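## Task

Shelf spots are labeled by a lot number printed on the shelf edge directly beneath each spot, and several spots may carry the same number. Move one cardboard box from lot 740 and one from lot 689 onto the desk so that nothing overhangs the desk's edge. All other cardboard boxes must stay on the shelf they started on. If no box of a given lot exists in the storeroom, skip that lot. The robot must not fall over or finish tilted, or the task fails.

## Robot and tools

ROBOT. A simulated Hello Robot Stretch 3 with a single arm: a two-wheeled base (0.33 m long, 0.34 m wide, rounded back) that pivots about a point 0.05 m behind its front edge, a lift on a vertical mast, and a telescoping arm pointing to the robot's right. The base cannot slide sideways; to carry the gripper forward you drive the base. Loose objects may occasionally get nudged by something else.

FRAMES. Base frame: origin on the floor between the drive wheels, x forward, y left, z up, metres. hand_pose is reported in it, at the point where closed fingertips meet; with all wrist joints at zero its x axis is up, y points back along the arm to the mast, z to the rear. Odometry frame = base frame at scene start; base_odometry counts only wheel rotation, so slip looks like travel; heading in rad, left positive.

TOOL move. One action per call. Choose "base", "joints" or both (optionally with "speeds", "pace", "contact_limits"), or send {"servos": "reboot"} alone to re-enable servos that switched off.
- base: an object with exactly one key. translate_m = straight drive distance in metres, an offset from the base's last reported position, forward positive, -3 to 3. rotate_rad = turn in place in radians, offset, left positive, -6.4 to 6.4.
- joints: one object, absolute targets by name. lift_m 0 to 1.1 m; arm_m extension 0 to 0.52 m; wrist_yaw_rad -1.345 to 4.42 (0 along the arm, positive toward the front, about 3.0 is folded over the base); wrist_pitch_rad -1.57 to 0.451 (0 level, negative tips down); wrist_roll_rad -2.911 to 2.918 (0 fingers side by side); gripper_m -0.089 to 0.179 (larger is wider; fingertip gap is 0.007 m smaller near closed, 0.025 m smaller fully open); head_pan_rad -3.953 to 1.73 (0 forward, positive left, -1.57 looks along the arm); head_tilt_rad -1.53 to 0.419 (negative down). Out-of-range values get the call refused; unknown keys make it invalid.
- pace: "default" or "max". speeds: per-key top speed, at most the max pace speed (translate 0.30 m/s, rotate 1.90 rad/s, lift 0.15, arm 0.40). The base is capped at 0.10 m/s and 0.63 rad/s unless lift_m < 0.30, arm_m < 0.03 and wrist_yaw_rad > 2.54.
- contact_limits: motor_effort percent (1 to 100) that ends that motion, placed next to its own command. arm_m: a number (negative direction when retracting). lift_m: {"down": v, "up": v}, extra push beyond free motion; below about 12 may stop in free air. translate_m/rotate_rad: number, checked on each wheel; without it the base never stops on contact.
- cameras: list from head_camera, nav_camera, wrist_camera, all; [] for none. blocking: true waits until everything rests; false returns in about 0.5 s while motion continues.
A joint left out of a later action may still push toward its former target.

OTHER TOOLS. wait(seconds 0 to 10, cameras) only observes. stop(cameras) brakes all running motions; braked ones report "stopped" and may keep pressing. zoom_image(camera, region [x0,y0,x1,y1] in pixels, at most 504x504) enlarges part of the latest image. finished_scene(scene = current scene number) ends the scene irreversibly; the goal must hold with the robot idle.

RESULTS. "move": done, or the worst status. base_status/joint_status: done, moving, off_target (rested short, may still push), contact_stop (that joint goes slack until commanded again), time_out (after 14 s), torque_fault (wrist/head servo off; needs reboot). Any unrequested stop, or a refused call, cancels the rest of your reply's move/wait/finished_scene calls. on_its_own: what happened unbidden; "held at" is a target, not a reading. motor_effort: percent, positive toward higher values, bracket = peak of the last action; wrist_pitch tops out near 45, roll near 72. lidar_m: 12 sectors of 30 degrees, first straight ahead, counter-clockwise (4th left, 7th behind, 10th right), plane 0.17 m high, 0.15 to 12 m; sees table legs not tops; "-" = nothing or too close. wrist_depth_mm (45 to 1000) and head_depth_mm (280 to 4000): 7x7 median depths from top left. turned_by_wheels vs turned_by_imu: trust the IMU if they differ by more than 0.15 rad. base_tilt in degrees, error up to about 4.

CAMERAS. head_camera image arrives rotated: turn it a quarter clockwise to view upright; nav_camera a quarter counter-clockwise. Calibration lines give intrinsics K and T_world_to_cam in the base frame.

GRIPPING. To hold, command gripper_m below the object's width; to let go, at least 0.05 above it or fully open. Readings do not confirm a grasp; a heavy item can slip after the stall guard relaxes, so resend.

AVOID. Before folding or unfolding the wrist, put lift_m at 0.32 to 0.95, wrist_pitch_rad -0.4, roll near 0; folded, lift may drop to 0.25. With yaw below -0.4 keep pitch at -0.5 or lower. Do not push the arm into a rigid object with the gripper above about 0.45 m, and do not drive while holding or hooking something fixed: the robot can tip. If base_tilt shows a lean, back the gripper off. Wrist and head have no contact stop; prolonged pushing faults them. Avoid drops, releasing moving items, slams and hard hits. Thinking time lets running moves continue.

Each tool is called after ">>>" as a command line: name --argument value for each argument, lists and objects as JSON in quotes; but a table of rows of numbers goes row by row, as --pt "numbers of a row", without its own name.

## Session

>>> move

Scene clock: 0.00 s.
base_odometry: x=+0.000 y=+0.000 heading=+0.000
turned_by_wheels: +0.000
turned_by_imu: +0.000
base_tilt: forward=-0.3 right=-1.1
lidar_m: 1.49 1.03 0.94 1.59 2.73 1.10 0.84 0.82 0.87 1.24 1.57 1.87
head_depth_mm: 1635 1978 1988 1995 1934 1914 1913 / 1644 1836 1822 1794 1777 1764 1761 / 1648 1716 1697 1692 1673 1666 1648 / 1604 1614 1584 1587 1575 1556 1550 / 1529 1514 1504 1486 1485 1467 1462 / 1461 1438 1424 1418 1404 1400 1384 / 1381 1371 1355 1350 1345 1337 1330
base_status: not commanded
joint_positions: lift_m=+0.407 arm_m=+0.001 wrist_yaw_rad=+2.998 wrist_pitch_rad=-0.447 wrist_roll_rad=+0.000 gripper_m=+0.037 head_pan_rad=+0.000 head_tilt_rad=-0.003
joint_status: not commanded
measured_speeds: all 0
motor_effort: left_wheel=-0.4 right_wheel=+0.5 lift_m=+24.0 arm_m=-3.1 wrist_yaw_rad=+0.8 wrist_pitch_rad=+1.9 wrist_roll_rad=-0.1 gripper_m=+0.5 head_pan_rad=+0.2 head_tilt_rad=+7.2
hand_pose: x=+0.0104 y=+0.0728 z=+0.4134 quat_wxyz=(+0.206, +0.699, +0.107, +0.677) (m; base frame)
wrist_depth_mm: - 138 - - - - - / - 149 - - - - - / - 164 - - - - - / 926 191 221 881 874 865 868 / 748 720 212 711 714 725 721 / 653 645 129 618 129 632 623 / 565 576 276 557 539 544 550
pictures: head_camera (sideways), nav_camera (sideways), wrist_camera

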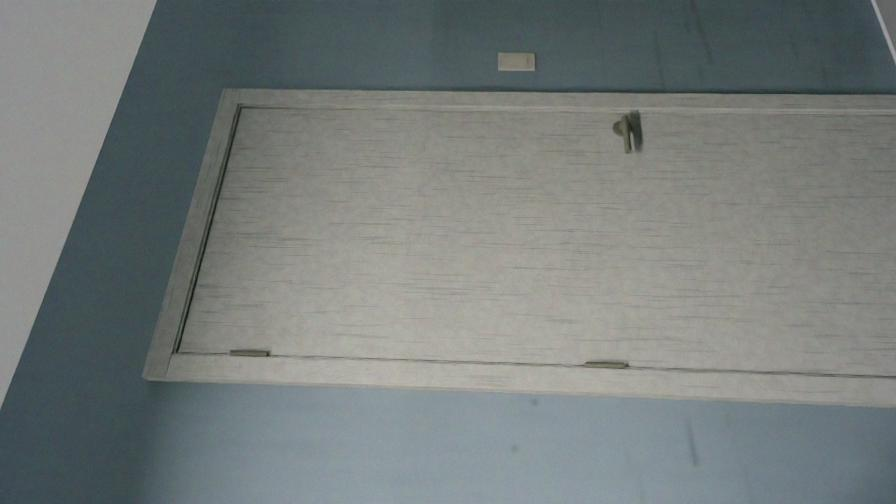

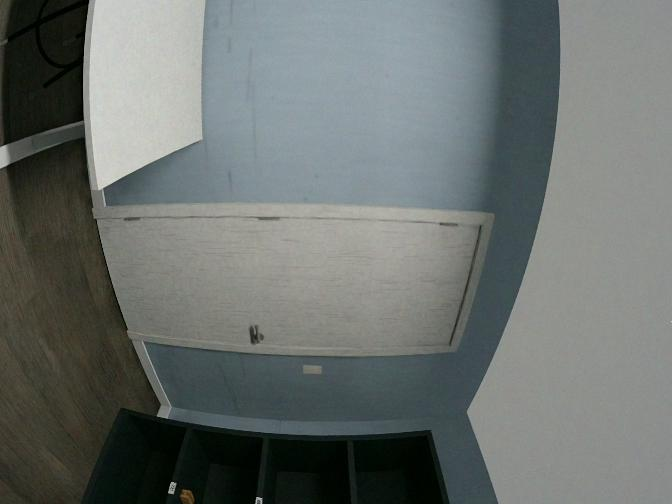

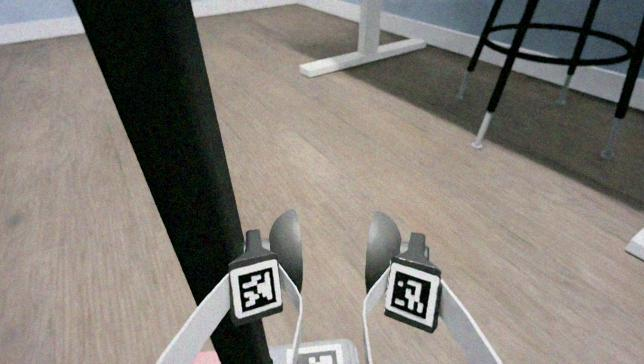

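>>> move --joints '{"head_pan_rad": -1.2, "head_tilt_rad": -0.35}' --pace "max" --cameras '["head_camera", "nav_camera"]'

>>> move --joints '{"head_pan_rad": -2.2, "head_tilt_rad": -0.35}' --pace "max" --cameras '["head_camera", "nav_camera"]'

>>> move --joints '{"head_pan_rad": 1.2, "head_tilt_rad": -0.35}' --pace "max" --cameras '["head_camera", "nav_camera"]'

Scene clock: 9.60 s.
move: done
base_odometry: x=+0.000 y=+0.000 heading=+0.000
turned_by_wheels: +0.000
turned_by_imu: +0.000
base_tilt: forward=-0.3 right=-1.1
lidar_m: 1.49 1.03 0.94 1.58 2.74 1.10 0.84 0.82 0.86 1.24 1.57 1.87
head_depth_mm: 1524 1520 1590 1667 1677 1674 1484 / 1765 1850 1949 1989 1883 1881 1490 / 1750 1850 1950 2094 2107 1851 1481 / 1741 1816 1934 2056 2113 1833 1458 / 1709 1769 1892 2021 2074 1802 1468 / 1368 1388 1681 1645 1698 1747 1459 / 1669 1739 1838 1961 2057 1732 1451
base_status: not commanded
joint_positions: lift_m=+0.407 arm_m=+0.001 wrist_yaw_rad=+2.998 wrist_pitch_rad=-0.447 wrist_roll_rad=+0.000 gripper_m=+0.037 head_pan_rad=-1.233 head_tilt_rad=-0.351
joint_status: all done
measured_speeds: all 0
motor_effort: left_wheel=-0.1(0.6) right_wheel=+0.8(0.9) lift_m=+23.8(24.2) arm_m=-10.9(10.9) wrist_yaw_rad=+0.2(1.4) wrist_pitch_rad=+1.8(2.1) wrist_roll_rad=+0.1(0.3) gripper_m=+0.2(0.9) head_pan_rad=+2.4(5.3) head_tilt_rad=-3.3(6.5)
hand_pose: x=+0.0104 y=+0.0728 z=+0.4134 quat_wxyz=(+0.206, +0.699, +0.107, +0.677) (m; base frame)
wrist_depth_mm: - 138 - - - - - / - 150 - - - - - / - 165 - - - - - / 922 191 222 868 868 862 855 / 762 732 212 711 710 733 733 / 647 641 129 623 129 634 625 / 570 579 278 553 540 549 548
pictures: head_camera (sideways), nav_camera (sideways)
camera_calibration:
head_camera: T_world_to_cam=[[-0.141177, 0.262003, -0.954685, 1.25883], [0.95355, 0.295198, -0.0599952, 0.0719173], [0.266103, -0.91881, -0.291508, 0.333352], [0, 0, 0, 1]] pos_world=[0.0204346, -0.0447585, 1.30327]
nav_camera: T_world_to_cam=[[0.121899, -0.295331, 0.947587, -1.19099], [-0.93822, -0.345799, 0.0129198, 0.0390782], [0.323859, -0.890619, -0.319237, 0.366746], [0, 0, 0, 1]] pos_world=[0.0630698, -0.0115909, 1.24514]

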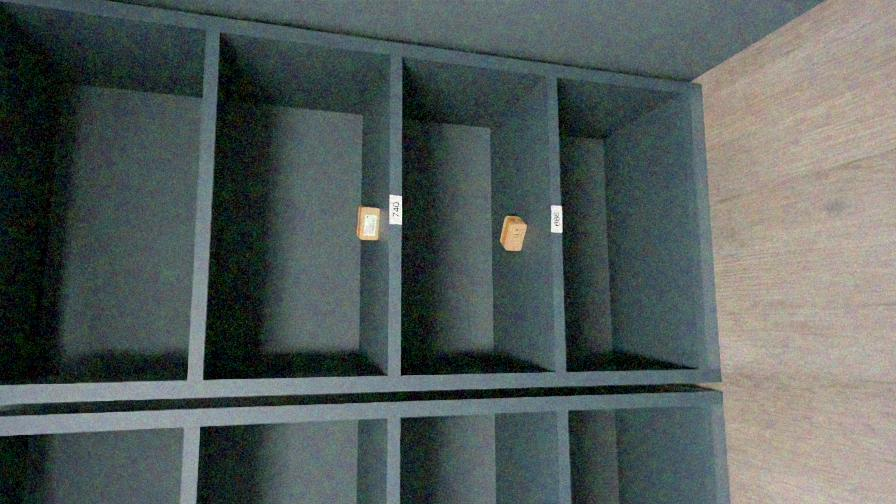

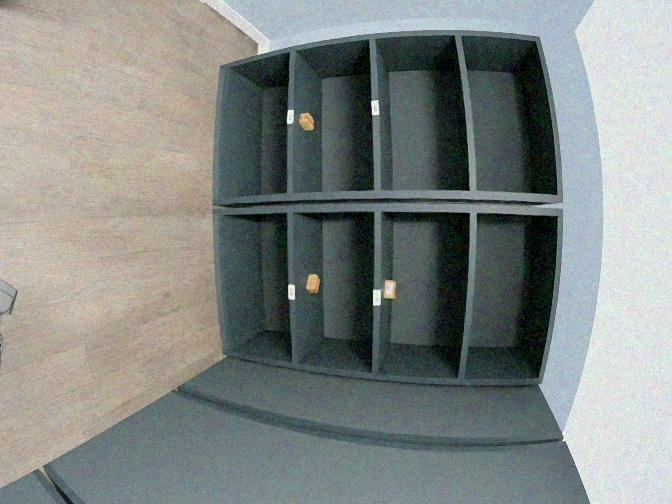

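Scene clock: 10.47 s.
move: done
base_odometry: x=+0.000 y=+0.000 heading=+0.000
turned_by_wheels: +0.000
turned_by_imu: +0.000
base_tilt: forward=-0.3 right=-1.2
lidar_m: 1.49 1.03 0.93 1.58 2.74 1.10 0.84 0.82 0.87 1.24 1.57 1.87
head_depth_mm: 672 699 733 772 812 859 911 / 702 744 775 812 858 909 965 / 728 761 807 851 899 956 1037 / 762 803 845 895 952 1015 1089 / 799 841 895 946 1010 1082 1168 / 839 888 943 1006 1079 1160 1254 / 882 939 997 1070 1154 1244 1332
base_status: not commanded
joint_positions: lift_m=+0.407 arm_m=+0.001 wrist_yaw_rad=+2.998 wrist_pitch_rad=-0.447 wrist_roll_rad=+0.000 gripper_m=+0.037 head_pan_rad=-2.238 head_tilt_rad=-0.351
joint_status: all done
measured_speeds: all 0
motor_effort: left_wheel=-0.3(0.7) right_wheel=+0.7(1.0) lift_m=+23.7(24.1) arm_m=-12.0(12.3) wrist_yaw_rad=-0.2(1.8) wrist_pitch_rad=+2.0(2.1) wrist_roll_rad=-0.1(0.3) gripper_m=+0.4(0.9) head_pan_rad=+3.2(5.7) head_tilt_rad=-2.2(4.7)
hand_pose: x=+0.0104 y=+0.0728 z=+0.4134 quat_wxyz=(+0.206, +0.699, +0.107, +0.677) (m; base frame)
wrist_depth_mm: - 138 - - - - - / - 149 - - - - - / - 164 - - - - - / 898 190 221 890 880 853 861 / 750 728 212 712 704 721 724 / 647 639 128 613 129 630 622 / 566 572 279 556 546 549 544
pictures: head_camera (sideways), nav_camera (sideways)
camera_calibration:
head_camera: T_world_to_cam=[[0.145646, 0.259545, -0.954685, 1.25708], [0.759992, -0.647158, -0.0599952, 0.073098], [-0.633403, -0.716815, -0.291508, 0.338839], [0, 0, 0, 1]] pos_world=[-0.0240206, -0.036077, 1.30327]
nav_camera: T_world_to_cam=[[-0.184116, -0.261114, 0.947587, -1.18912], [-0.794512, 0.60711, 0.0129198, 0.0382016], [-0.578663, -0.750491, -0.319238, 0.372252], [0, 0, 0, 1]] pos_world=[0.0268234, -0.054318, 1.24514]

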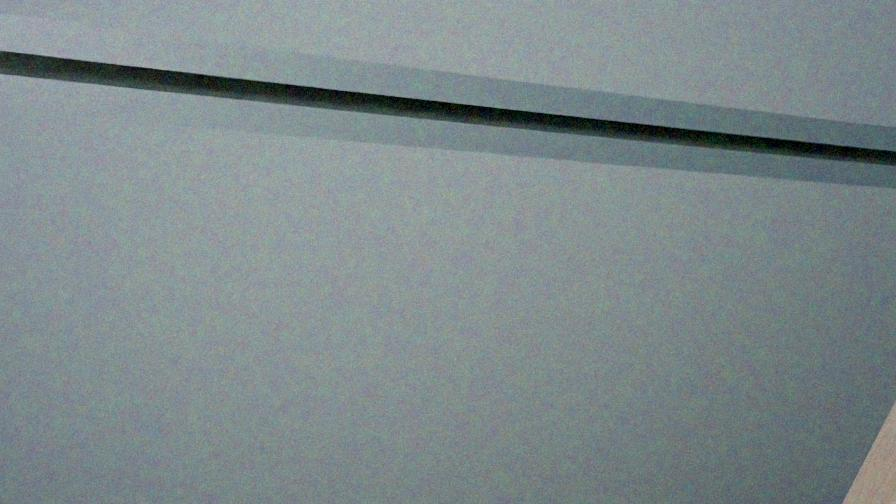

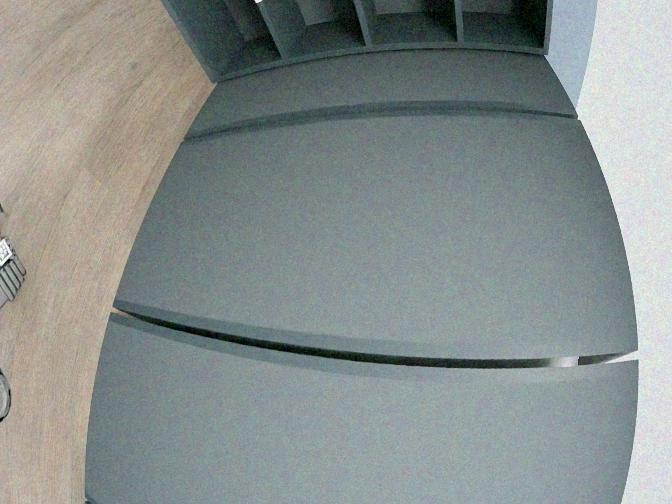

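Scene clock: 13.20 s.
move: done
base_odometry: x=+0.000 y=+0.000 heading=+0.000
turned_by_wheels: +0.000
turned_by_imu: +0.000
base_tilt: forward=-0.4 right=-1.3
lidar_m: 1.49 1.03 0.93 1.58 2.73 1.10 0.84 0.82 0.87 1.24 1.57 1.87
head_depth_mm: 1317 1377 1426 1489 1214 865 1400 / 1428 1496 1549 1611 1213 897 1481 / 1543 1610 1690 1734 1197 1345 1382 / 1688 1776 1868 1858 1184 1798 1482 / 1851 1936 2067 2044 1246 1801 1463 / 2070 2170 2336 2404 1407 1822 1440 / 2304 2504 2659 2827 2314 1851 1447
base_status: not commanded
joint_positions: lift_m=+0.407 arm_m=+0.001 wrist_yaw_rad=+2.998 wrist_pitch_rad=-0.447 wrist_roll_rad=+0.000 gripper_m=+0.037 head_pan_rad=+1.208 head_tilt_rad=-0.351
joint_status: all done
measured_speeds: translate_m=+0.000 rotate_rad=+0.000 lift_m=+0.000 arm_m=+0.000 wrist_yaw_rad=+0.000 wrist_pitch_rad=+0.000 wrist_roll_rad=+0.000 head_pan_rad=-0.024 head_tilt_rad=+0.000
motor_effort: left_wheel=-0.3(0.9) right_wheel=+0.6(1.2) lift_m=+23.4(24.6) arm_m=-13.3(14.2) wrist_yaw_rad=-1.9(2.6) wrist_pitch_rad=+1.9(2.1) wrist_roll_rad=+0.0(0.3) gripper_m=+0.0(1.0) head_pan_rad=-3.4(5.9) head_tilt_rad=+0.5(6.0)
hand_pose: x=+0.0104 y=+0.0728 z=+0.4134 quat_wxyz=(+0.206, +0.699, +0.107, +0.677) (m; base frame)
wrist_depth_mm: - 138 - - - - - / - 149 - - - - - / - 165 - - - - - / 894 191 220 891 873 874 873 / 751 721 212 719 710 739 728 / 646 648 129 617 129 619 622 / 560 576 279 552 539 554 551
pictures: head_camera (sideways), nav_camera (sideways)
camera_calibration:
head_camera: T_world_to_cam=[[-0.0610215, -0.291295, -0.954685, 1.25834], [-0.919204, 0.389185, -0.0599952, 0.0833412], [0.389026, 0.873889, -0.291508, 0.332603], [0, 0, 0, 1]] pos_world=[0.0240023, 0.0434547, 1.30327]
nav_camera: T_world_to_cam=[[0.0972462, 0.30434, 0.947587, -1.19084], [0.940111, -0.340622, 0.0129198, 0.0276203], [0.326701, 0.889581, -0.319238, 0.366729], [0, 0, 0, 1]] pos_world=[-0.0299725, 0.0455925, 1.24514]

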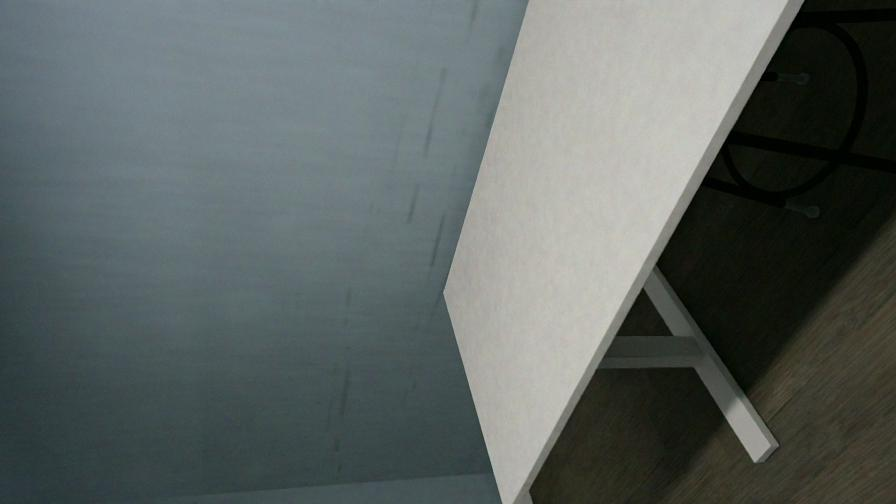

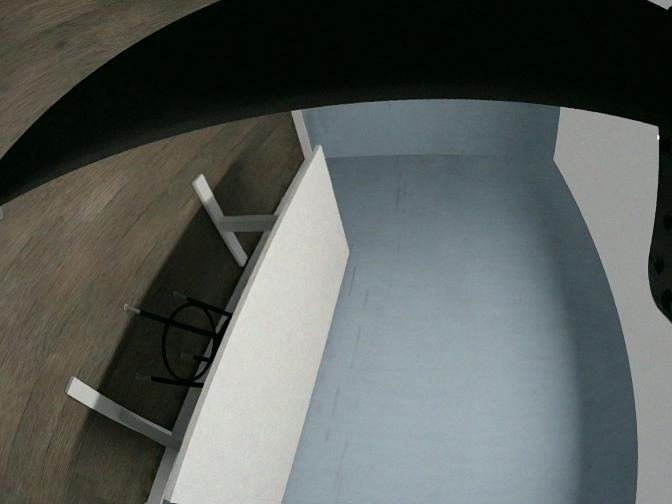

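>>> move --joints '{"head_pan_rad": -3.0, "head_tilt_rad": -0.35}' --pace "max" --cameras '["nav_camera"]'

>>> move --joints '{"head_pan_rad": -3.9, "head_tilt_rad": -0.35}' --pace "max" --cameras '["nav_camera"]'

>>> move --joints '{"head_pan_rad": 0.3, "head_tilt_rad": -0.45}' --pace "max" --cameras '["nav_camera"]'

Scene clock: 75.13 s.
move: done
base_odometry: x=+0.000 y=+0.000 heading=+0.000
turned_by_wheels: +0.000
turned_by_imu: +0.000
base_tilt: forward=-0.3 right=-1.3
lidar_m: 1.50 1.03 0.94 1.59 2.74 1.10 0.84 0.82 0.87 1.24 1.57 1.87
head_depth_mm: 821 875 937 1013 1092 1184 1300 / 788 837 896 960 1032 1119 1223 / 756 803 855 916 981 1064 1151 / 733 776 820 876 939 1007 1096 / 708 743 790 836 896 956 1034 / 682 719 764 808 856 915 982 / 659 693 731 774 824 876 934
base_status: not commanded
joint_positions: lift_m=+0.407 arm_m=+0.001 wrist_yaw_rad=+2.998 wrist_pitch_rad=-0.447 wrist_roll_rad=+0.000 gripper_m=+0.037 head_pan_rad=-3.009 head_tilt_rad=-0.351
joint_status: all done
measured_speeds: translate_m=+0.000 rotate_rad=+0.000 lift_m=+0.000 arm_m=+0.000 wrist_yaw_rad=+0.000 wrist_pitch_rad=+0.000 wrist_roll_rad=+0.000 head_pan_rad=+0.024 head_tilt_rad=+0.000
motor_effort: left_wheel=-0.1(0.8) right_wheel=+0.7(1.3) lift_m=+23.9(24.3) arm_m=-13.3(13.9) wrist_yaw_rad=-0.8(1.8) wrist_pitch_rad=+2.0(2.1) wrist_roll_rad=-0.1(0.3) gripper_m=+0.1(0.9) head_pan_rad=+3.5(5.1) head_tilt_rad=+4.9(6.5)
hand_pose: x=+0.0104 y=+0.0728 z=+0.4134 quat_wxyz=(+0.206, +0.699, +0.107, +0.677) (m; base frame)
wrist_depth_mm: - 138 - - - - - / - 150 - - - - - / - 164 - - - - - / 911 191 221 880 869 873 860 / 757 721 212 717 704 735 720 / 649 644 129 622 128 626 624 / 569 582 278 558 544 549 550
pictures: nav_camera (sideways)
camera_calibration:
nav_camera: T_world_to_cam=[[-0.313964, -0.0592108, 0.947587, -1.18833], [-0.147518, 0.988975, 0.0129198, 0.0342549], [-0.937904, -0.13573, -0.319238, 0.374443], [0, 0, 0, 1]] pos_world=[-0.0168481, -0.0534161, 1.24514]

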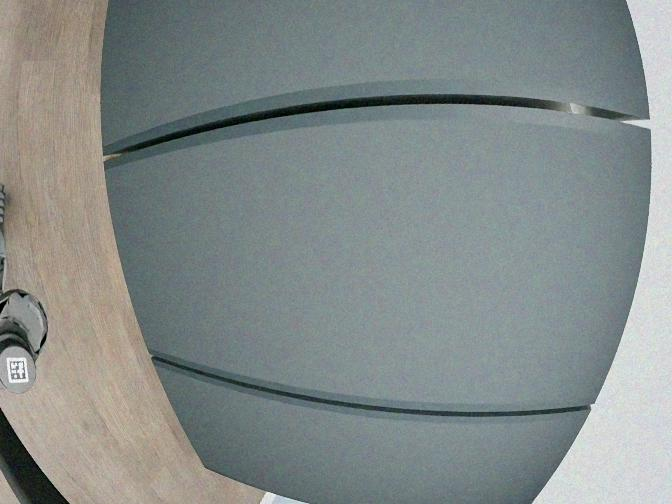

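Scene clock: 76.00 s.
move: done
base_odometry: x=+0.000 y=+0.000 heading=+0.000
turned_by_wheels: +0.000
turned_by_imu: +0.000
base_tilt: forward=-0.2 right=-1.1
lidar_m: 1.49 1.03 0.94 1.58 2.74 1.10 0.84 0.82 0.87 1.24 1.56 1.87
head_depth_mm: - - - - - - - / - - - - - - - / 2343 2489 2653 2788 2626 1969 1511 / 2445 2578 2720 2889 2627 1871 1461 / 2496 2626 2813 2989 2466 1871 1464 / 1410 1465 1533 1610 1693 1727 1444 / 1182 1225 1270 1320 1373 1445 1414
base_status: not commanded
joint_positions: lift_m=+0.407 arm_m=+0.001 wrist_yaw_rad=+2.998 wrist_pitch_rad=-0.447 wrist_roll_rad=+0.000 gripper_m=+0.037 head_pan_rad=-3.925 head_tilt_rad=-0.350
joint_status: all done
measured_speeds: all 0
motor_effort: left_wheel=-0.2(0.7) right_wheel=+0.0(1.0) lift_m=+24.0(24.5) arm_m=-13.4(13.6) wrist_yaw_rad=-1.4(1.5) wrist_pitch_rad=+1.9(2.1) wrist_roll_rad=+0.0(0.3) gripper_m=+0.7(0.9) head_pan_rad=+1.6(4.4) head_tilt_rad=+5.0(9.0)
hand_pose: x=+0.0104 y=+0.0728 z=+0.4134 quat_wxyz=(+0.206, +0.699, +0.107, +0.677) (m; base frame)
wrist_depth_mm: - 138 - - - - - / - 150 - - - - - / - 164 - - - - - / 897 190 221 898 879 874 857 / 759 723 211 707 715 726 723 / 645 639 129 617 129 618 621 / 563 581 278 554 538 552 552
pictures: nav_camera (sideways)
camera_calibration:
nav_camera: T_world_to_cam=[[-0.23769, 0.212521, 0.947807, -1.18908], [0.694641, 0.719241, 0.0129302, 0.0291041], [-0.678954, 0.661459, -0.318582, 0.37201], [0, 0, 0, 1]] pos_world=[-0.0502722, -0.0142973, 1.24516]

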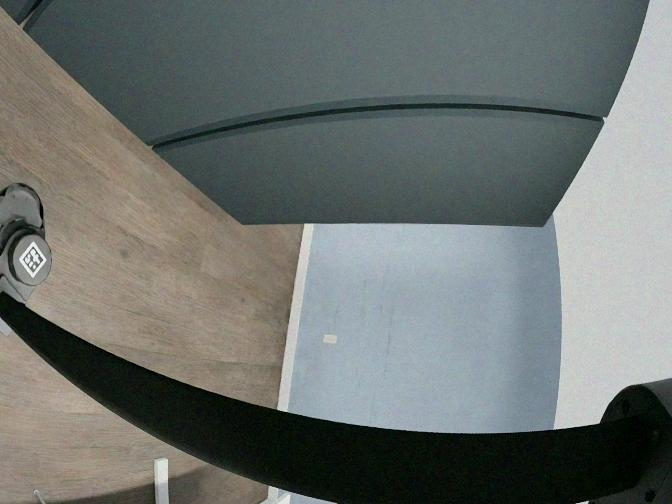

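Scene clock: 79.00 s.
move: done
base_odometry: x=+0.000 y=+0.000 heading=+0.000
turned_by_wheels: +0.000
turned_by_imu: +0.000
base_tilt: forward=-0.3 right=-1.2
lidar_m: 1.49 1.03 0.93 1.58 2.74 1.10 0.84 0.82 0.87 1.24 1.57 1.86
head_depth_mm: 1280 1378 1490 1640 1799 1710 1375 / 1263 1345 1465 1597 1751 1697 1356 / 1247 1331 1435 1560 1714 1682 1351 / 1222 1318 1430 1547 1689 1626 1349 / 1214 1299 1393 1473 995 1511 1342 / 1193 1275 1373 1439 988 1287 1331 / 1170 1250 1349 1411 977 1284 1333
base_status: not commanded
joint_positions: lift_m=+0.407 arm_m=+0.001 wrist_yaw_rad=+2.998 wrist_pitch_rad=-0.447 wrist_roll_rad=+0.000 gripper_m=+0.037 head_pan_rad=+0.309 head_tilt_rad=-0.450
joint_status: all done
measured_speeds: translate_m=+0.000 rotate_rad=+0.000 lift_m=+0.000 arm_m=+0.000 wrist_yaw_rad=+0.000 wrist_pitch_rad=+0.000 wrist_roll_rad=+0.000 head_pan_rad=-0.024 head_tilt_rad=+0.000
motor_effort: left_wheel=-0.7(0.8) right_wheel=+1.0(1.5) lift_m=+23.6(24.5) arm_m=-12.6(13.9) wrist_yaw_rad=-0.8(1.3) wrist_pitch_rad=+1.9(2.1) wrist_roll_rad=+0.2(0.3) gripper_m=+0.2(1.0) head_pan_rad=-2.6(6.1) head_tilt_rad=-4.0(6.8)
hand_pose: x=+0.0104 y=+0.0728 z=+0.4134 quat_wxyz=(+0.206, +0.699, +0.107, +0.677) (m; base frame)
wrist_depth_mm: - 138 - - - - - / - 150 - - - - - / - 164 - - - - - / 903 191 222 883 870 852 867 / 762 728 213 727 705 719 735 / 650 646 129 628 129 636 622 / 562 581 278 558 538 549 549
pictures: nav_camera (sideways)
camera_calibration:
nav_camera: T_world_to_cam=[[0.386351, 0.141007, 0.91151, -1.14551], [0.319037, -0.947674, 0.0113749, 0.0334217], [0.865418, 0.286411, -0.411121, 0.483018], [0, 0, 0, 1]] pos_world=[0.013895, 0.0548568, 1.24235]

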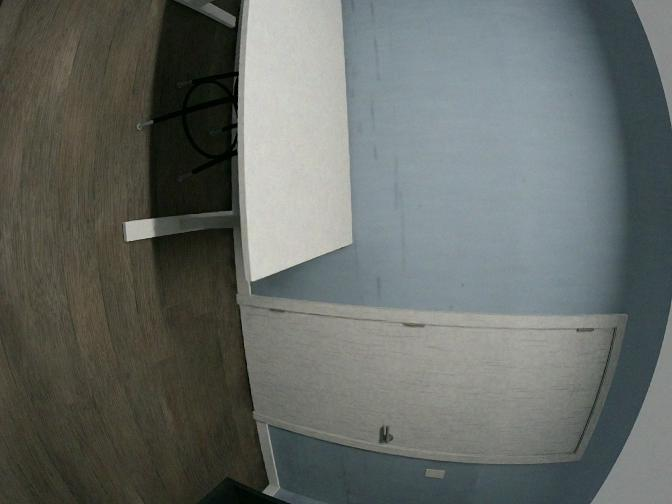

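>>> move --joints '{"head_pan_rad": -1.0, "head_tilt_rad": -0.4}' --pace "max" --cameras '["head_camera", "nav_camera"]'

>>> zoom_image --camera "nav_camera" --region '[200, 20, 600, 420]'

Scene clock: 106.23 s.
move: done
base_odometry: x=+0.000 y=+0.000 heading=+0.000
turned_by_wheels: +0.000
turned_by_imu: +0.000
base_tilt: forward=-0.3 right=-1.3
lidar_m: 1.49 1.03 0.93 1.59 2.74 1.10 0.84 0.82 0.87 1.24 1.57 1.87
head_depth_mm: 1687 1769 1869 2012 2063 1807 1433 / 1668 1793 1846 2021 2064 1781 1410 / 1705 1789 1898 2022 2173 1781 1410 / 1352 1489 1563 1784 1963 1758 1405 / 1716 1818 1905 2022 2043 1763 1402 / 1725 1844 1931 2049 2103 1747 1377 / 1729 1851 1924 2056 2181 1737 1380
base_status: not commanded
joint_positions: lift_m=+0.407 arm_m=+0.001 wrist_yaw_rad=+2.998 wrist_pitch_rad=-0.447 wrist_roll_rad=+0.000 gripper_m=+0.037 head_pan_rad=-1.038 head_tilt_rad=-0.404
joint_status: all done
measured_speeds: all 0
motor_effort: left_wheel=+0.1(0.8) right_wheel=+0.2(1.0) lift_m=+24.1(24.6) arm_m=-13.1(13.4) wrist_yaw_rad=+0.9(1.9) wrist_pitch_rad=+2.0(2.1) wrist_roll_rad=+0.2(0.3) gripper_m=+0.2(1.1) head_pan_rad=+3.1(6.1) head_tilt_rad=+4.8(7.0)
hand_pose: x=+0.0104 y=+0.0728 z=+0.4134 quat_wxyz=(+0.206, +0.699, +0.107, +0.677) (m; base frame)
wrist_depth_mm: - 138 - - - - - / - 149 - - - - - / - 165 - - - - - / 915 191 220 878 867 866 870 / 760 726 212 717 712 725 731 / 648 645 129 617 128 627 627 / 567 571 277 555 541 545 537
pictures: head_camera (sideways), nav_camera (sideways)
camera_calibration:
head_camera: T_world_to_cam=[[-0.214516, 0.272811, -0.937847, 1.23729], [0.876886, 0.476696, -0.0619053, 0.0748675], [0.43018, -0.835664, -0.341483, 0.397392], [0, 0, 0, 1]] pos_world=[0.0288177, -0.0411491, 1.30072]
nav_camera: T_world_to_cam=[[0.201835, -0.308884, 0.929437, -1.16778], [-0.853362, -0.521177, 0.012109, 0.039617], [0.480661, -0.795591, -0.368782, 0.430267], [0, 0, 0, 1]] pos_world=[0.0626937, 0.0022545, 1.24358]

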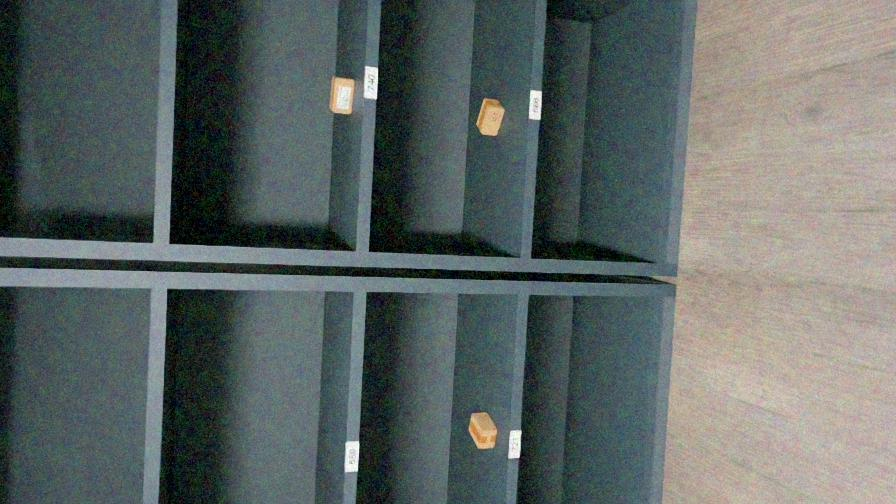

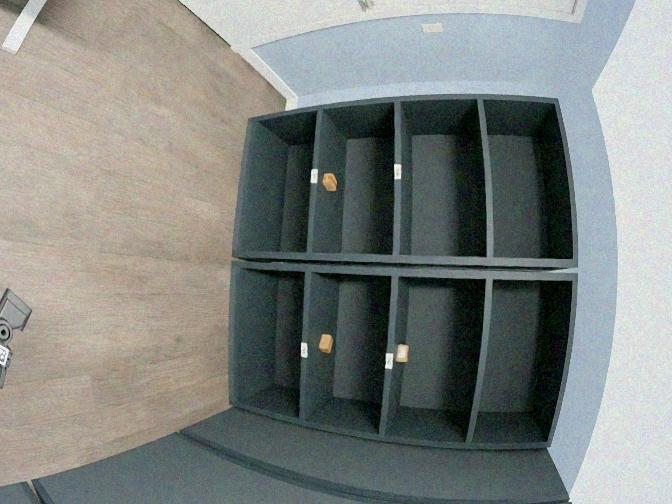

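Scaled by 1.260 from the camera's 672x504 image, which has a finer 792x594 frame.

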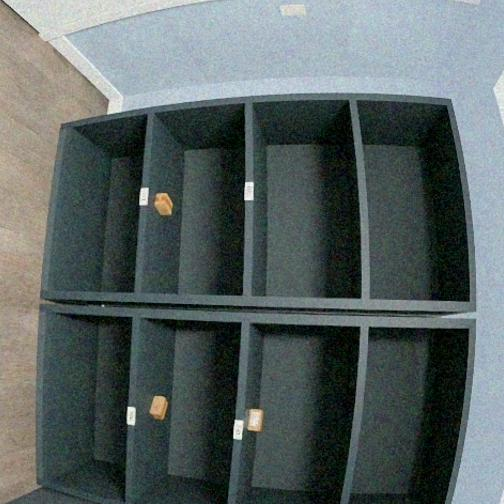

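>>> zoom_image --camera "head_camera" --region '[460, 60, 580, 150]'

>>> zoom_image --camera "head_camera" --region '[310, 40, 430, 130]'

>>> zoom_image --camera "head_camera" --region '[320, 400, 540, 500]'

Scaled by 4.200 from the camera's 896x504 image, which has a finer 1280x720 frame.

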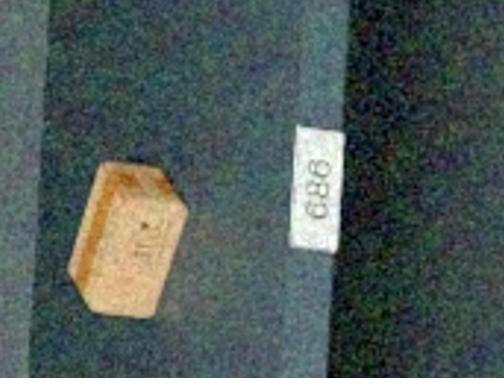

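Scaled by 4.200 from the camera's 896x504 image, which has a finer 1280x720 frame.

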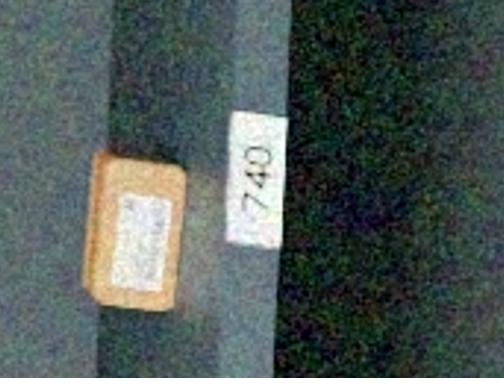

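Scaled by 2.291 from the camera's 896x504 image, which has a finer 1280x720 frame.

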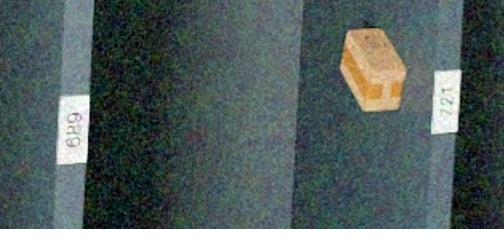

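>>> zoom_image --camera "head_camera" --region '[520, 85, 550, 125]'

>>> zoom_image --camera "head_camera" --region '[340, 435, 370, 475]'

Scaled by 12.600 from the camera's 896x504 image, which has a finer 1280x720 frame.

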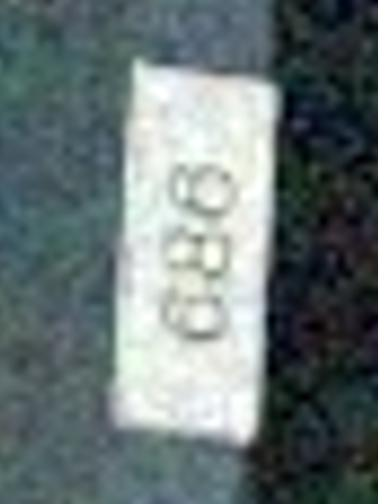

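Scaled by 12.600 from the camera's 896x504 image, which has a finer 1280x720 frame.

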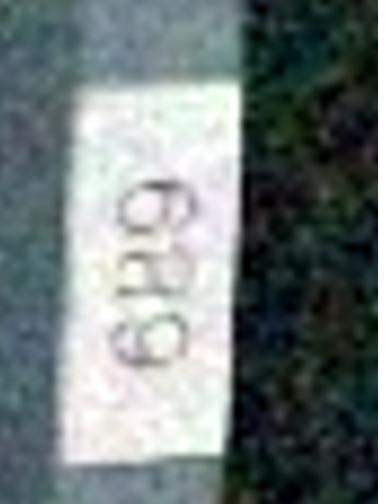

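>>> move --base '{"rotate_rad": 1.54}' --joints '{"lift_m": 0.29, "head_pan_rad": -1.57, "head_tilt_rad": -0.4}' --pace "max" --cameras '[]'

>>> move --base '{"translate_m": -0.8}' --pace "max" --cameras '[]'

>>> move --base '{"rotate_rad": -1.08}' --pace "max" --cameras '["head_camera", "nav_camera"]'

Scene clock: 207.40 s.
move: done
base_odometry: x=+0.000 y=+0.000 heading=+1.540
turned_by_wheels: +1.540
turned_by_imu: +1.511
base_tilt: forward=-0.3 right=-1.3
lidar_m: 1.59 2.70 1.15 0.85 0.83 0.85 1.18 1.57 1.87 1.49 1.03 0.94
head_depth_mm: 1710 1851 2038 2241 2327 1818 1423 / 1571 1722 1861 2049 2228 1783 1429 / 1495 1602 1717 1855 2018 1768 1411 / 1407 1497 1600 1741 1876 1763 1407 / 1321 1412 1500 1613 1747 1758 1407 / 1256 1332 1406 1511 1635 1696 1393 / 1209 1276 1359 1448 1541 1581 1388
base_status: done
joint_positions: lift_m=+0.290 arm_m=+0.001 wrist_yaw_rad=+2.998 wrist_pitch_rad=-0.449 wrist_roll_rad=+0.000 gripper_m=+0.037 head_pan_rad=-1.572 head_tilt_rad=-0.400
joint_status: all done
measured_speeds: all 0
motor_effort: left_wheel=-6.4(15.2) right_wheel=+8.3(14.3) lift_m=+24.7(26.3) arm_m=-13.0(14.1) wrist_yaw_rad=-1.0(1.7) wrist_pitch_rad=+2.2(2.3) wrist_roll_rad=+0.1(0.4) gripper_m=+0.7(0.8) head_pan_rad=+3.6(4.8) head_tilt_rad=+3.5(7.0)
hand_pose: x=+0.0104 y=+0.0726 z=+0.2958 quat_wxyz=(+0.207, +0.699, +0.108, +0.677) (m; base frame)
wrist_depth_mm: - 138 - - - - - / - 149 158 - - - - / 724 165 792 852 852 843 831 / 708 191 221 694 689 682 676 / 597 564 213 559 558 569 563 / 506 508 128 300 129 489 486 / 284 282 260 272 421 432 428
pictures: none
No camera images: "cameras" was empty.

Scene clock: 211.40 s.
move: done
base_odometry: x=-0.025 y=-0.800 heading=+1.540
turned_by_wheels: +0.000
turned_by_imu: +0.000
base_tilt: forward=-0.3 right=-1.2
lidar_m: 2.37 1.61 0.61 0.45 0.43 0.45 0.62 1.33 0.99 1.66 1.84 1.58
head_depth_mm: 1501 1527 1580 1599 1468 1525 1310 / 1540 1640 1720 1853 1462 1690 1380 / 1442 1538 1625 1800 1908 1702 1407 / 1777 1890 1998 2126 2095 1761 1410 / 1685 1805 1924 2076 2179 1770 1407 / 1614 1706 1816 1927 2064 1745 1393 / 1512 1599 1699 1806 1949 1740 1382
base_status: done
joint_positions: lift_m=+0.290 arm_m=+0.001 wrist_yaw_rad=+2.998 wrist_pitch_rad=-0.449 wrist_roll_rad=+0.000 gripper_m=+0.037 head_pan_rad=-1.570 head_tilt_rad=-0.400
joint_status: not commanded
measured_speeds: all 0
motor_effort: left_wheel=-4.7(16.6) right_wheel=-3.6(11.1) lift_m=+28.8(28.9) arm_m=-11.0(13.6) wrist_yaw_rad=+0.7(1.6) wrist_pitch_rad=+2.2(2.3) wrist_roll_rad=-0.2(0.3) gripper_m=+0.5(1.0) head_pan_rad=+3.3(4.3) head_tilt_rad=+2.6(4.6)
hand_pose: x=+0.0104 y=+0.0726 z=+0.2958 quat_wxyz=(+0.207, +0.699, +0.108, +0.677) (m; base frame)
wrist_depth_mm: - 138 - - 682 - - / - 150 159 - 738 - - / - 165 173 - 811 849 824 / - 183 189 661 693 680 676 / - - 213 559 559 563 561 / 477 502 128 302 129 493 485 / 282 281 260 272 422 429 424
pictures: none
No camera images: "cameras" was empty.

Scene clock: 213.20 s.
move: done
base_odometry: x=-0.025 y=-0.800 heading=+0.460
turned_by_wheels: -1.080
turned_by_imu: -1.060
base_tilt: forward=-0.3 right=-1.1
lidar_m: 1.84 1.57 2.37 1.74 0.62 0.45 0.43 0.45 0.61 1.33 0.99 1.66
head_depth_mm: 1021 945 987 952 1012 1054 1097 / 1103 1190 1252 1140 1310 1146 1263 / 1095 1188 1265 1118 1410 1148 1331 / 1093 1182 1263 1094 1420 1146 1327 / 1084 1185 1266 1010 1416 1131 1313 / 1088 1178 1267 1065 1408 1127 1310 / 1092 1177 1256 1053 1329 1114 1309
base_status: done
joint_positions: lift_m=+0.290 arm_m=+0.001 wrist_yaw_rad=+2.998 wrist_pitch_rad=-0.449 wrist_roll_rad=+0.000 gripper_m=+0.037 head_pan_rad=-1.570 head_tilt_rad=-0.400
joint_status: not commanded
measured_speeds: all 0
motor_effort: left_wheel=+6.1(13.9) right_wheel=-9.0(15.1) lift_m=+30.3(30.8) arm_m=-13.0(13.9) wrist_yaw_rad=+0.4(1.8) wrist_pitch_rad=+2.2(2.3) wrist_roll_rad=+0.1(0.3) gripper_m=+0.3(1.0) head_pan_rad=+2.9(4.0) head_tilt_rad=+2.1(3.0)
hand_pose: x=+0.0104 y=+0.0726 z=+0.2958 quat_wxyz=(+0.207, +0.699, +0.108, +0.677) (m; base frame)
wrist_depth_mm: - 138 - - - - - / - 150 - - - - - / - 165 802 859 858 833 831 / 677 191 221 687 680 674 676 / 572 565 212 556 553 567 562 / 508 501 129 301 129 487 486 / 282 281 260 272 425 427 425
pictures: head_camera (sideways), nav_camera (sideways)
camera_calibration:
head_camera: T_world_to_cam=[[-0.046638, 0.339812, -0.939336, 1.23821], [0.997519, -0.0337998, -0.0617541, 0.0739352], [-0.0527342, -0.939886, -0.337393, 0.395014], [0, 0, 0, 1]] pos_world=[0.00482656, -0.046991, 1.30093]
nav_camera: T_world_to_cam=[[0.0174226, -0.364517, 0.931034, -1.16874], [-0.999787, -0.0166837, 0.0121773, 0.0404213], [0.0110942, -0.931047, -0.364729, 0.427858], [0, 0, 0, 1]] pos_world=[0.0560284, -0.0269953, 1.2437]

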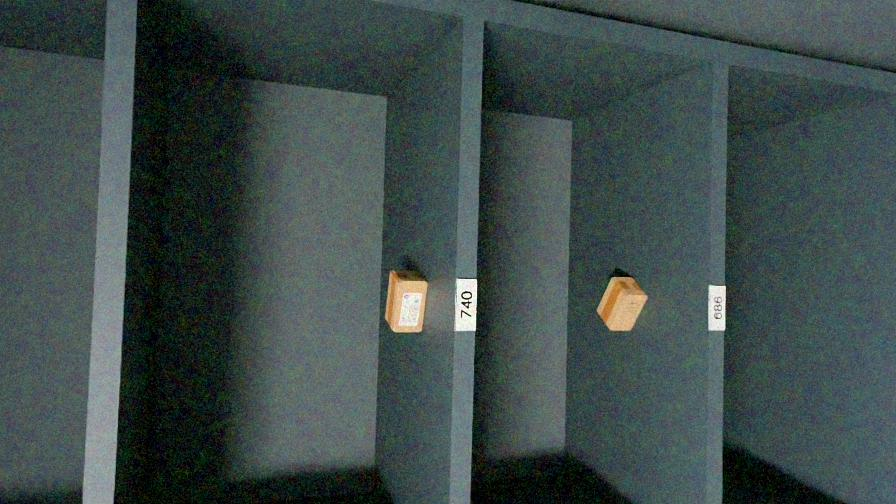

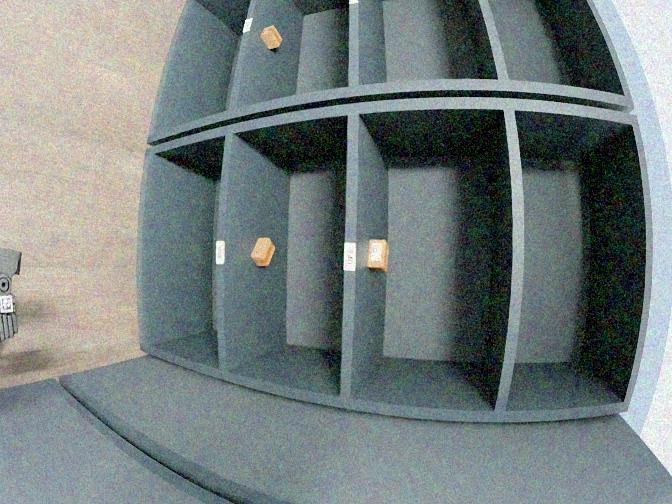

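>>> zoom_image --camera "head_camera" --region '[580, 250, 740, 350]'

>>> zoom_image --camera "head_camera" --region '[370, 250, 490, 350]'

Scaled by 3.150 from the camera's 896x504 image, which has a finer 1280x720 frame.

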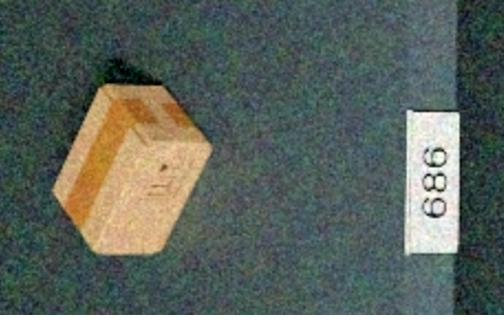

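Scaled by 4.200 from the camera's 896x504 image, which has a finer 1280x720 frame.

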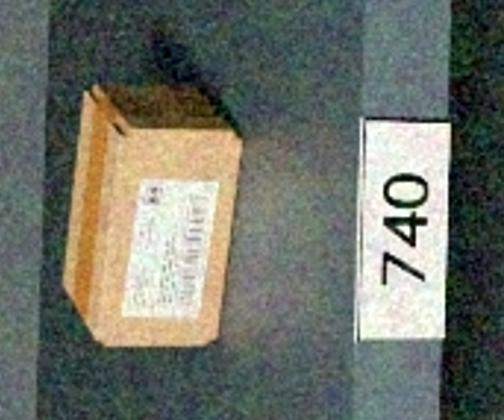

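>>> zoom_image --camera "head_camera" --region '[700, 280, 735, 335]'

>>> move --joints '{"head_pan_rad": -0.75, "head_tilt_rad": -0.4}' --pace "max" --cameras '["head_camera"]'

Scaled by 9.164 from the camera's 896x504 image, which has a finer 1280x720 frame.

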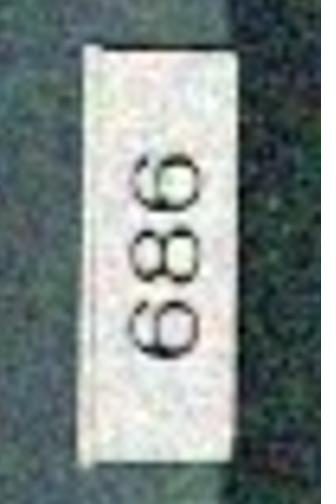

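Scene clock: 233.43 s.
move: done
base_odometry: x=-0.025 y=-0.800 heading=+0.460
turned_by_wheels: +0.000
turned_by_imu: +0.000
base_tilt: forward=-0.2 right=-1.1
lidar_m: 1.83 1.58 2.37 1.74 0.62 0.45 0.43 0.45 0.61 1.33 0.99 1.65
head_depth_mm: 830 862 913 970 1099 1126 1340 / 1369 1394 1476 1051 1096 1165 1258 / 1490 1537 1614 1715 1445 1674 1372 / 1578 1663 1760 1893 1590 1660 1411 / 1459 1535 1624 1783 1898 1724 1399 / 1730 1816 1928 2086 2179 1749 1389 / 1665 1738 1859 1963 2045 1736 1388
base_status: not commanded
joint_positions: lift_m=+0.290 arm_m=+0.001 wrist_yaw_rad=+2.998 wrist_pitch_rad=-0.449 wrist_roll_rad=+0.000 gripper_m=+0.037 head_pan_rad=-0.725 head_tilt_rad=-0.400
joint_status: all done
measured_speeds: all 0
motor_effort: left_wheel=+5.5(6.4) right_wheel=-8.7(9.8) lift_m=+29.3(29.8) arm_m=-10.5(11.1) wrist_yaw_rad=-0.2(1.4) wrist_pitch_rad=+2.2(2.3) wrist_roll_rad=+0.3(0.3) gripper_m=+0.5(0.9) head_pan_rad=-0.6(6.2) head_tilt_rad=+0.1(5.2)
hand_pose: x=+0.0104 y=+0.0726 z=+0.2958 quat_wxyz=(+0.207, +0.699, +0.108, +0.677) (m; base frame)
wrist_depth_mm: - 138 - - - - - / - 149 - - - - - / - 165 790 860 837 834 834 / 671 191 221 698 687 678 671 / 569 566 212 558 555 567 560 / 506 506 128 300 129 489 486 / 282 282 261 272 423 430 427
pictures: head_camera (sideways)
camera_calibration:
head_camera: T_world_to_cam=[[-0.285081, 0.190725, -0.939336, 1.23966], [0.68753, 0.723526, -0.0617541, 0.0758261], [0.667856, -0.663427, -0.337393, 0.390618], [0, 0, 0, 1]] pos_world=[0.0403954, -0.0321497, 1.30093]

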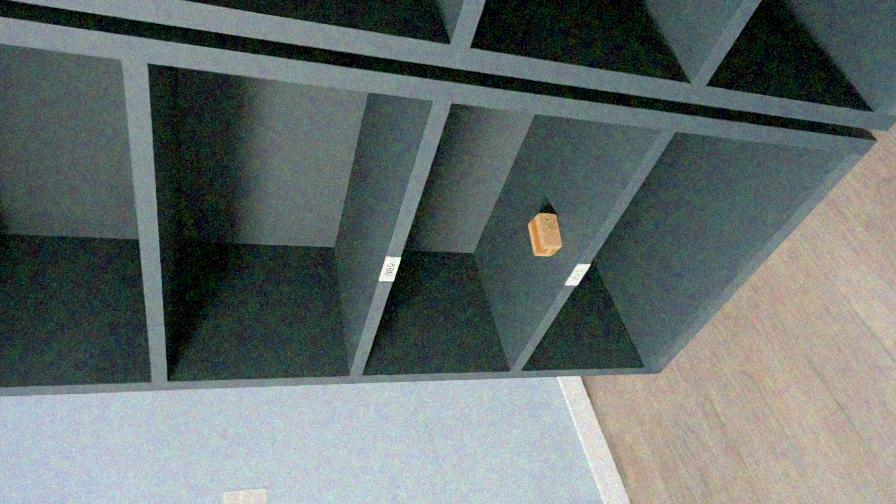

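>>> zoom_image --camera "head_camera" --region '[370, 245, 415, 295]'

>>> zoom_image --camera "head_camera" --region '[555, 250, 600, 300]'

Scaled by 10.080 from the camera's 896x504 image, which has a finer 1280x720 frame.

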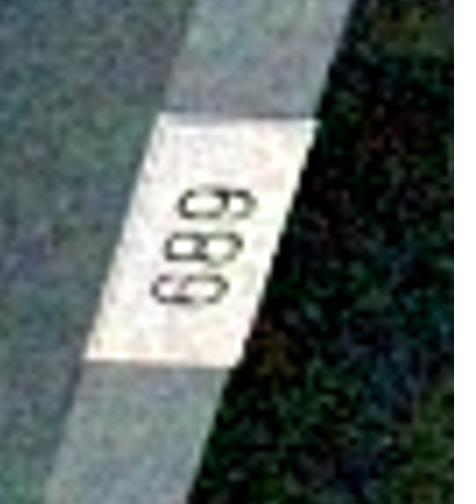

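Scaled by 10.080 from the camera's 896x504 image, which has a finer 1280x720 frame.

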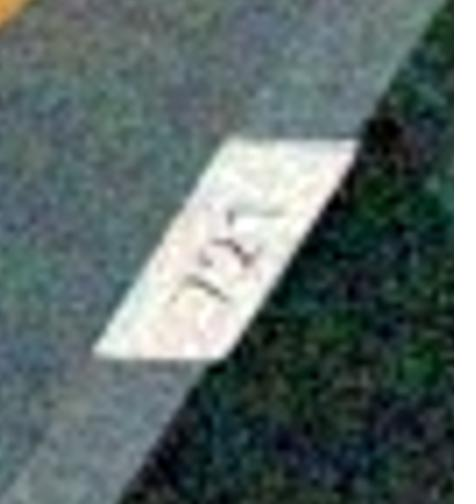

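>>> move --joints '{"lift_m": 0.6, "wrist_pitch_rad": -0.4, "head_pan_rad": -1.57, "head_tilt_rad": -0.4}' --pace "max" --cameras '[]'

>>> move --joints '{"wrist_yaw_rad": 0.0, "gripper_m": 0.179}' --pace "max" --cameras '["wrist_camera"]'

>>> move --joints '{"lift_m": 0.95, "wrist_pitch_rad": -0.25}' --pace "max" --cameras '["wrist_camera", "head_camera"]'

Scene clock: 303.47 s.
move: done
base_odometry: x=-0.025 y=-0.800 heading=+0.460
turned_by_wheels: +0.000
turned_by_imu: +0.000
base_tilt: forward=-0.2 right=-1.2
lidar_m: 1.83 1.57 2.37 1.74 0.62 0.45 0.43 0.45 0.61 1.33 0.99 1.66
head_depth_mm: 1016 944 983 952 1002 1049 1097 / 1111 1185 1257 1134 1314 1136 1258 / 1095 1185 1265 1125 1415 1150 1334 / 1099 1178 1258 1097 1416 1136 1326 / 1094 1179 1260 1007 1411 1138 1324 / 1090 1178 1261 1071 1405 1128 1313 / 1086 1175 1264 1049 1333 1116 1307
base_status: not commanded
joint_positions: lift_m=+0.600 arm_m=+0.001 wrist_yaw_rad=+2.998 wrist_pitch_rad=-0.419 wrist_roll_rad=+0.000 gripper_m=+0.037 head_pan_rad=-1.571 head_tilt_rad=-0.400
joint_status: all done
measured_speeds: all 0
motor_effort: left_wheel=+6.1(6.6) right_wheel=-9.0(9.6) lift_m=+27.5(33.8) arm_m=-5.4(7.7) wrist_yaw_rad=+0.3(1.8) wrist_pitch_rad=+3.1(6.6) wrist_roll_rad=+0.0(0.3) gripper_m=+0.7(1.0) head_pan_rad=+3.1(4.5) head_tilt_rad=-1.4(4.5)
hand_pose: x=+0.0109 y=+0.0764 z=+0.6124 quat_wxyz=(+0.197, +0.700, +0.097, +0.680) (m; base frame)
wrist_depth_mm: - 137 - - - - - / - 147 - - - - - / - 162 - - - - - / - 178 - - - - - / - 206 206 - - - - / - 868 129 862 128 864 866 / - - 265 770 757 757 756
pictures: none
No camera images: "cameras" was empty.

Scene clock: 305.40 s.
move: done
base_odometry: x=-0.025 y=-0.800 heading=+0.460
turned_by_wheels: +0.000
turned_by_imu: +0.000
base_tilt: forward=-0.2 right=-1.3
lidar_m: 1.83 1.58 2.37 1.75 0.62 0.45 0.43 0.45 0.61 1.32 0.99 1.66
head_depth_mm: 1021 946 988 955 1009 1051 1093 / 1108 1187 1258 1134 1317 1147 1260 / 1096 1179 1266 1111 1428 1154 1332 / 1093 1182 1271 1098 1417 1134 1323 / 1091 1178 1262 1013 1418 1132 1313 / 1095 1174 1256 1068 1404 1124 1306 / 1082 1173 1257 1046 1339 1116 1314
base_status: not commanded
joint_positions: lift_m=+0.600 arm_m=+0.001 wrist_yaw_rad=+0.003 wrist_pitch_rad=-0.419 wrist_roll_rad=+0.000 gripper_m=+0.179 head_pan_rad=-1.570 head_tilt_rad=-0.400
joint_status: all done
measured_speeds: all 0
motor_effort: left_wheel=+6.4(6.5) right_wheel=-8.8(9.6) lift_m=+23.2(27.5) arm_m=-3.6(5.4) wrist_yaw_rad=-2.7(6.9) wrist_pitch_rad=+3.1(3.2) wrist_roll_rad=+0.0(0.3) gripper_m=+0.5(83.4) head_pan_rad=+3.8(4.1) head_tilt_rad=-2.1(2.9)
hand_pose: x=-0.0208 y=-0.3698 z=+0.6124 quat_wxyz=(+0.692, +0.149, -0.691, -0.146) (m; base frame)
wrist_depth_mm: - - - 758 - - - / 676 - - - - 616 - / - - - - - - - / - - - - - - - / - 144 - - - 827 - / 123 144 898 888 878 878 - / 734 765 777 760 769 764 105
pictures: wrist_camera
camera_calibration:
wrist_camera: T_world_to_cam=[[-0.998879, -0.0399114, -0.0254675, -0.013305], [-0.00252528, 0.582066, -0.813138, 0.745662], [0.0472772, -0.812161, -0.581514, 0.222946], [0, 0, 0, 1]] pos_world=[-0.0219473, -0.253487, 0.735633]

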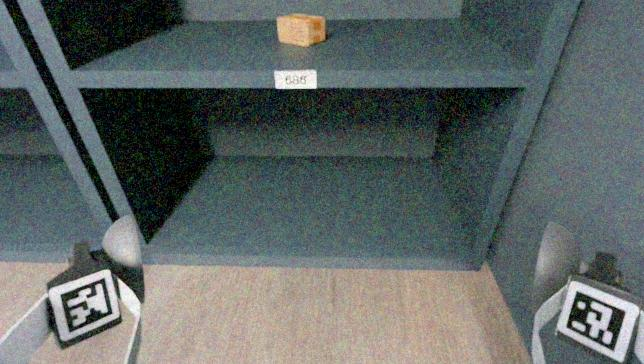

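Scene clock: 308.53 s.
move: done
base_odometry: x=-0.025 y=-0.800 heading=+0.460
turned_by_wheels: +0.000
turned_by_imu: +0.000
base_tilt: forward=-0.4 right=-1.2
lidar_m: 1.84 1.57 2.37 1.74 0.62 0.45 0.43 0.45 0.61 1.33 1.00 1.66
head_depth_mm: 1022 947 989 956 1008 1050 - / 1104 1189 1259 1141 1317 1105 1338 / 1100 1187 1270 1115 1421 1148 - / 1092 1182 1269 1093 1406 1132 - / 1092 1179 1263 1011 1409 1131 1318 / 1085 1176 1259 1068 1405 1082 1279 / 1086 1180 1258 1052 1339 1117 1309
base_status: not commanded
joint_positions: lift_m=+0.950 arm_m=+0.001 wrist_yaw_rad=+0.003 wrist_pitch_rad=-0.270 wrist_roll_rad=+0.000 gripper_m=+0.179 head_pan_rad=-1.570 head_tilt_rad=-0.400
joint_status: all done
measured_speeds: all 0
motor_effort: left_wheel=+6.3(6.7) right_wheel=-8.1(9.6) lift_m=+28.1(34.1) arm_m=-1.5(4.2) wrist_yaw_rad=-2.0(4.4) wrist_pitch_rad=+3.3(6.0) wrist_roll_rad=-0.2(0.3) gripper_m=+0.7(1.3) head_pan_rad=+3.4(4.1) head_tilt_rad=-3.0(3.6)
hand_pose: x=-0.0208 y=-0.3860 z=+0.9970 quat_wxyz=(+0.701, +0.097, -0.700, -0.095) (m; base frame)
wrist_depth_mm: - 996 - 734 - - - / - - - 733 - - - / - - - - - - - / - - - - - 676 - / - 146 - - - 727 - / - 140 - - - 804 - / - - - - - - 105
pictures: head_camera (sideways), wrist_camera
camera_calibration:
head_camera: T_world_to_cam=[[-0.0465588, 0.339823, -0.939336, 1.23821], [0.997511, -0.0340322, -0.0617541, 0.0739352], [-0.0529531, -0.939874, -0.337392, 0.395015], [0, 0, 0, 1]] pos_world=[0.00481561, -0.0469907, 1.30093]
wrist_camera: T_world_to_cam=[[-0.99887, -0.0432473, -0.0197278, -0.0111255], [-0.00211149, 0.45498, -0.890499, 1.09601], [0.0474875, -0.889451, -0.454557, 0.277013], [0, 0, 0, 1]] pos_world=[-0.0219534, -0.252753, 1.10169]

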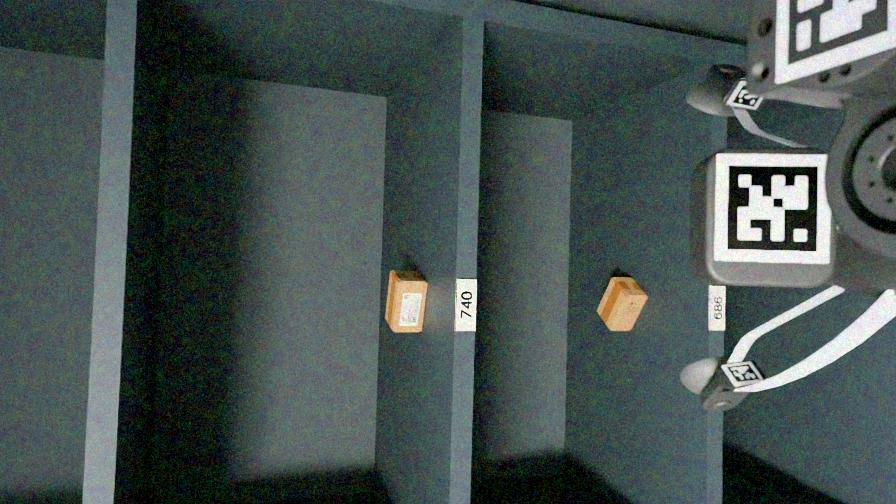

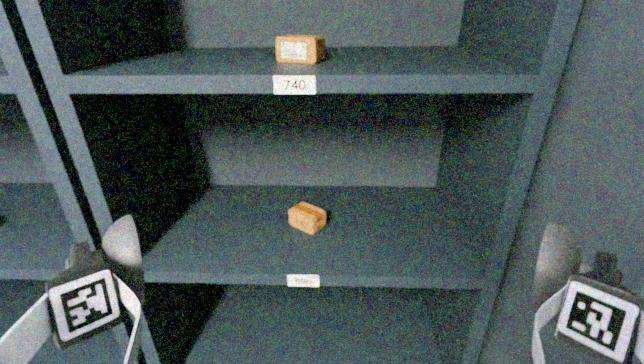

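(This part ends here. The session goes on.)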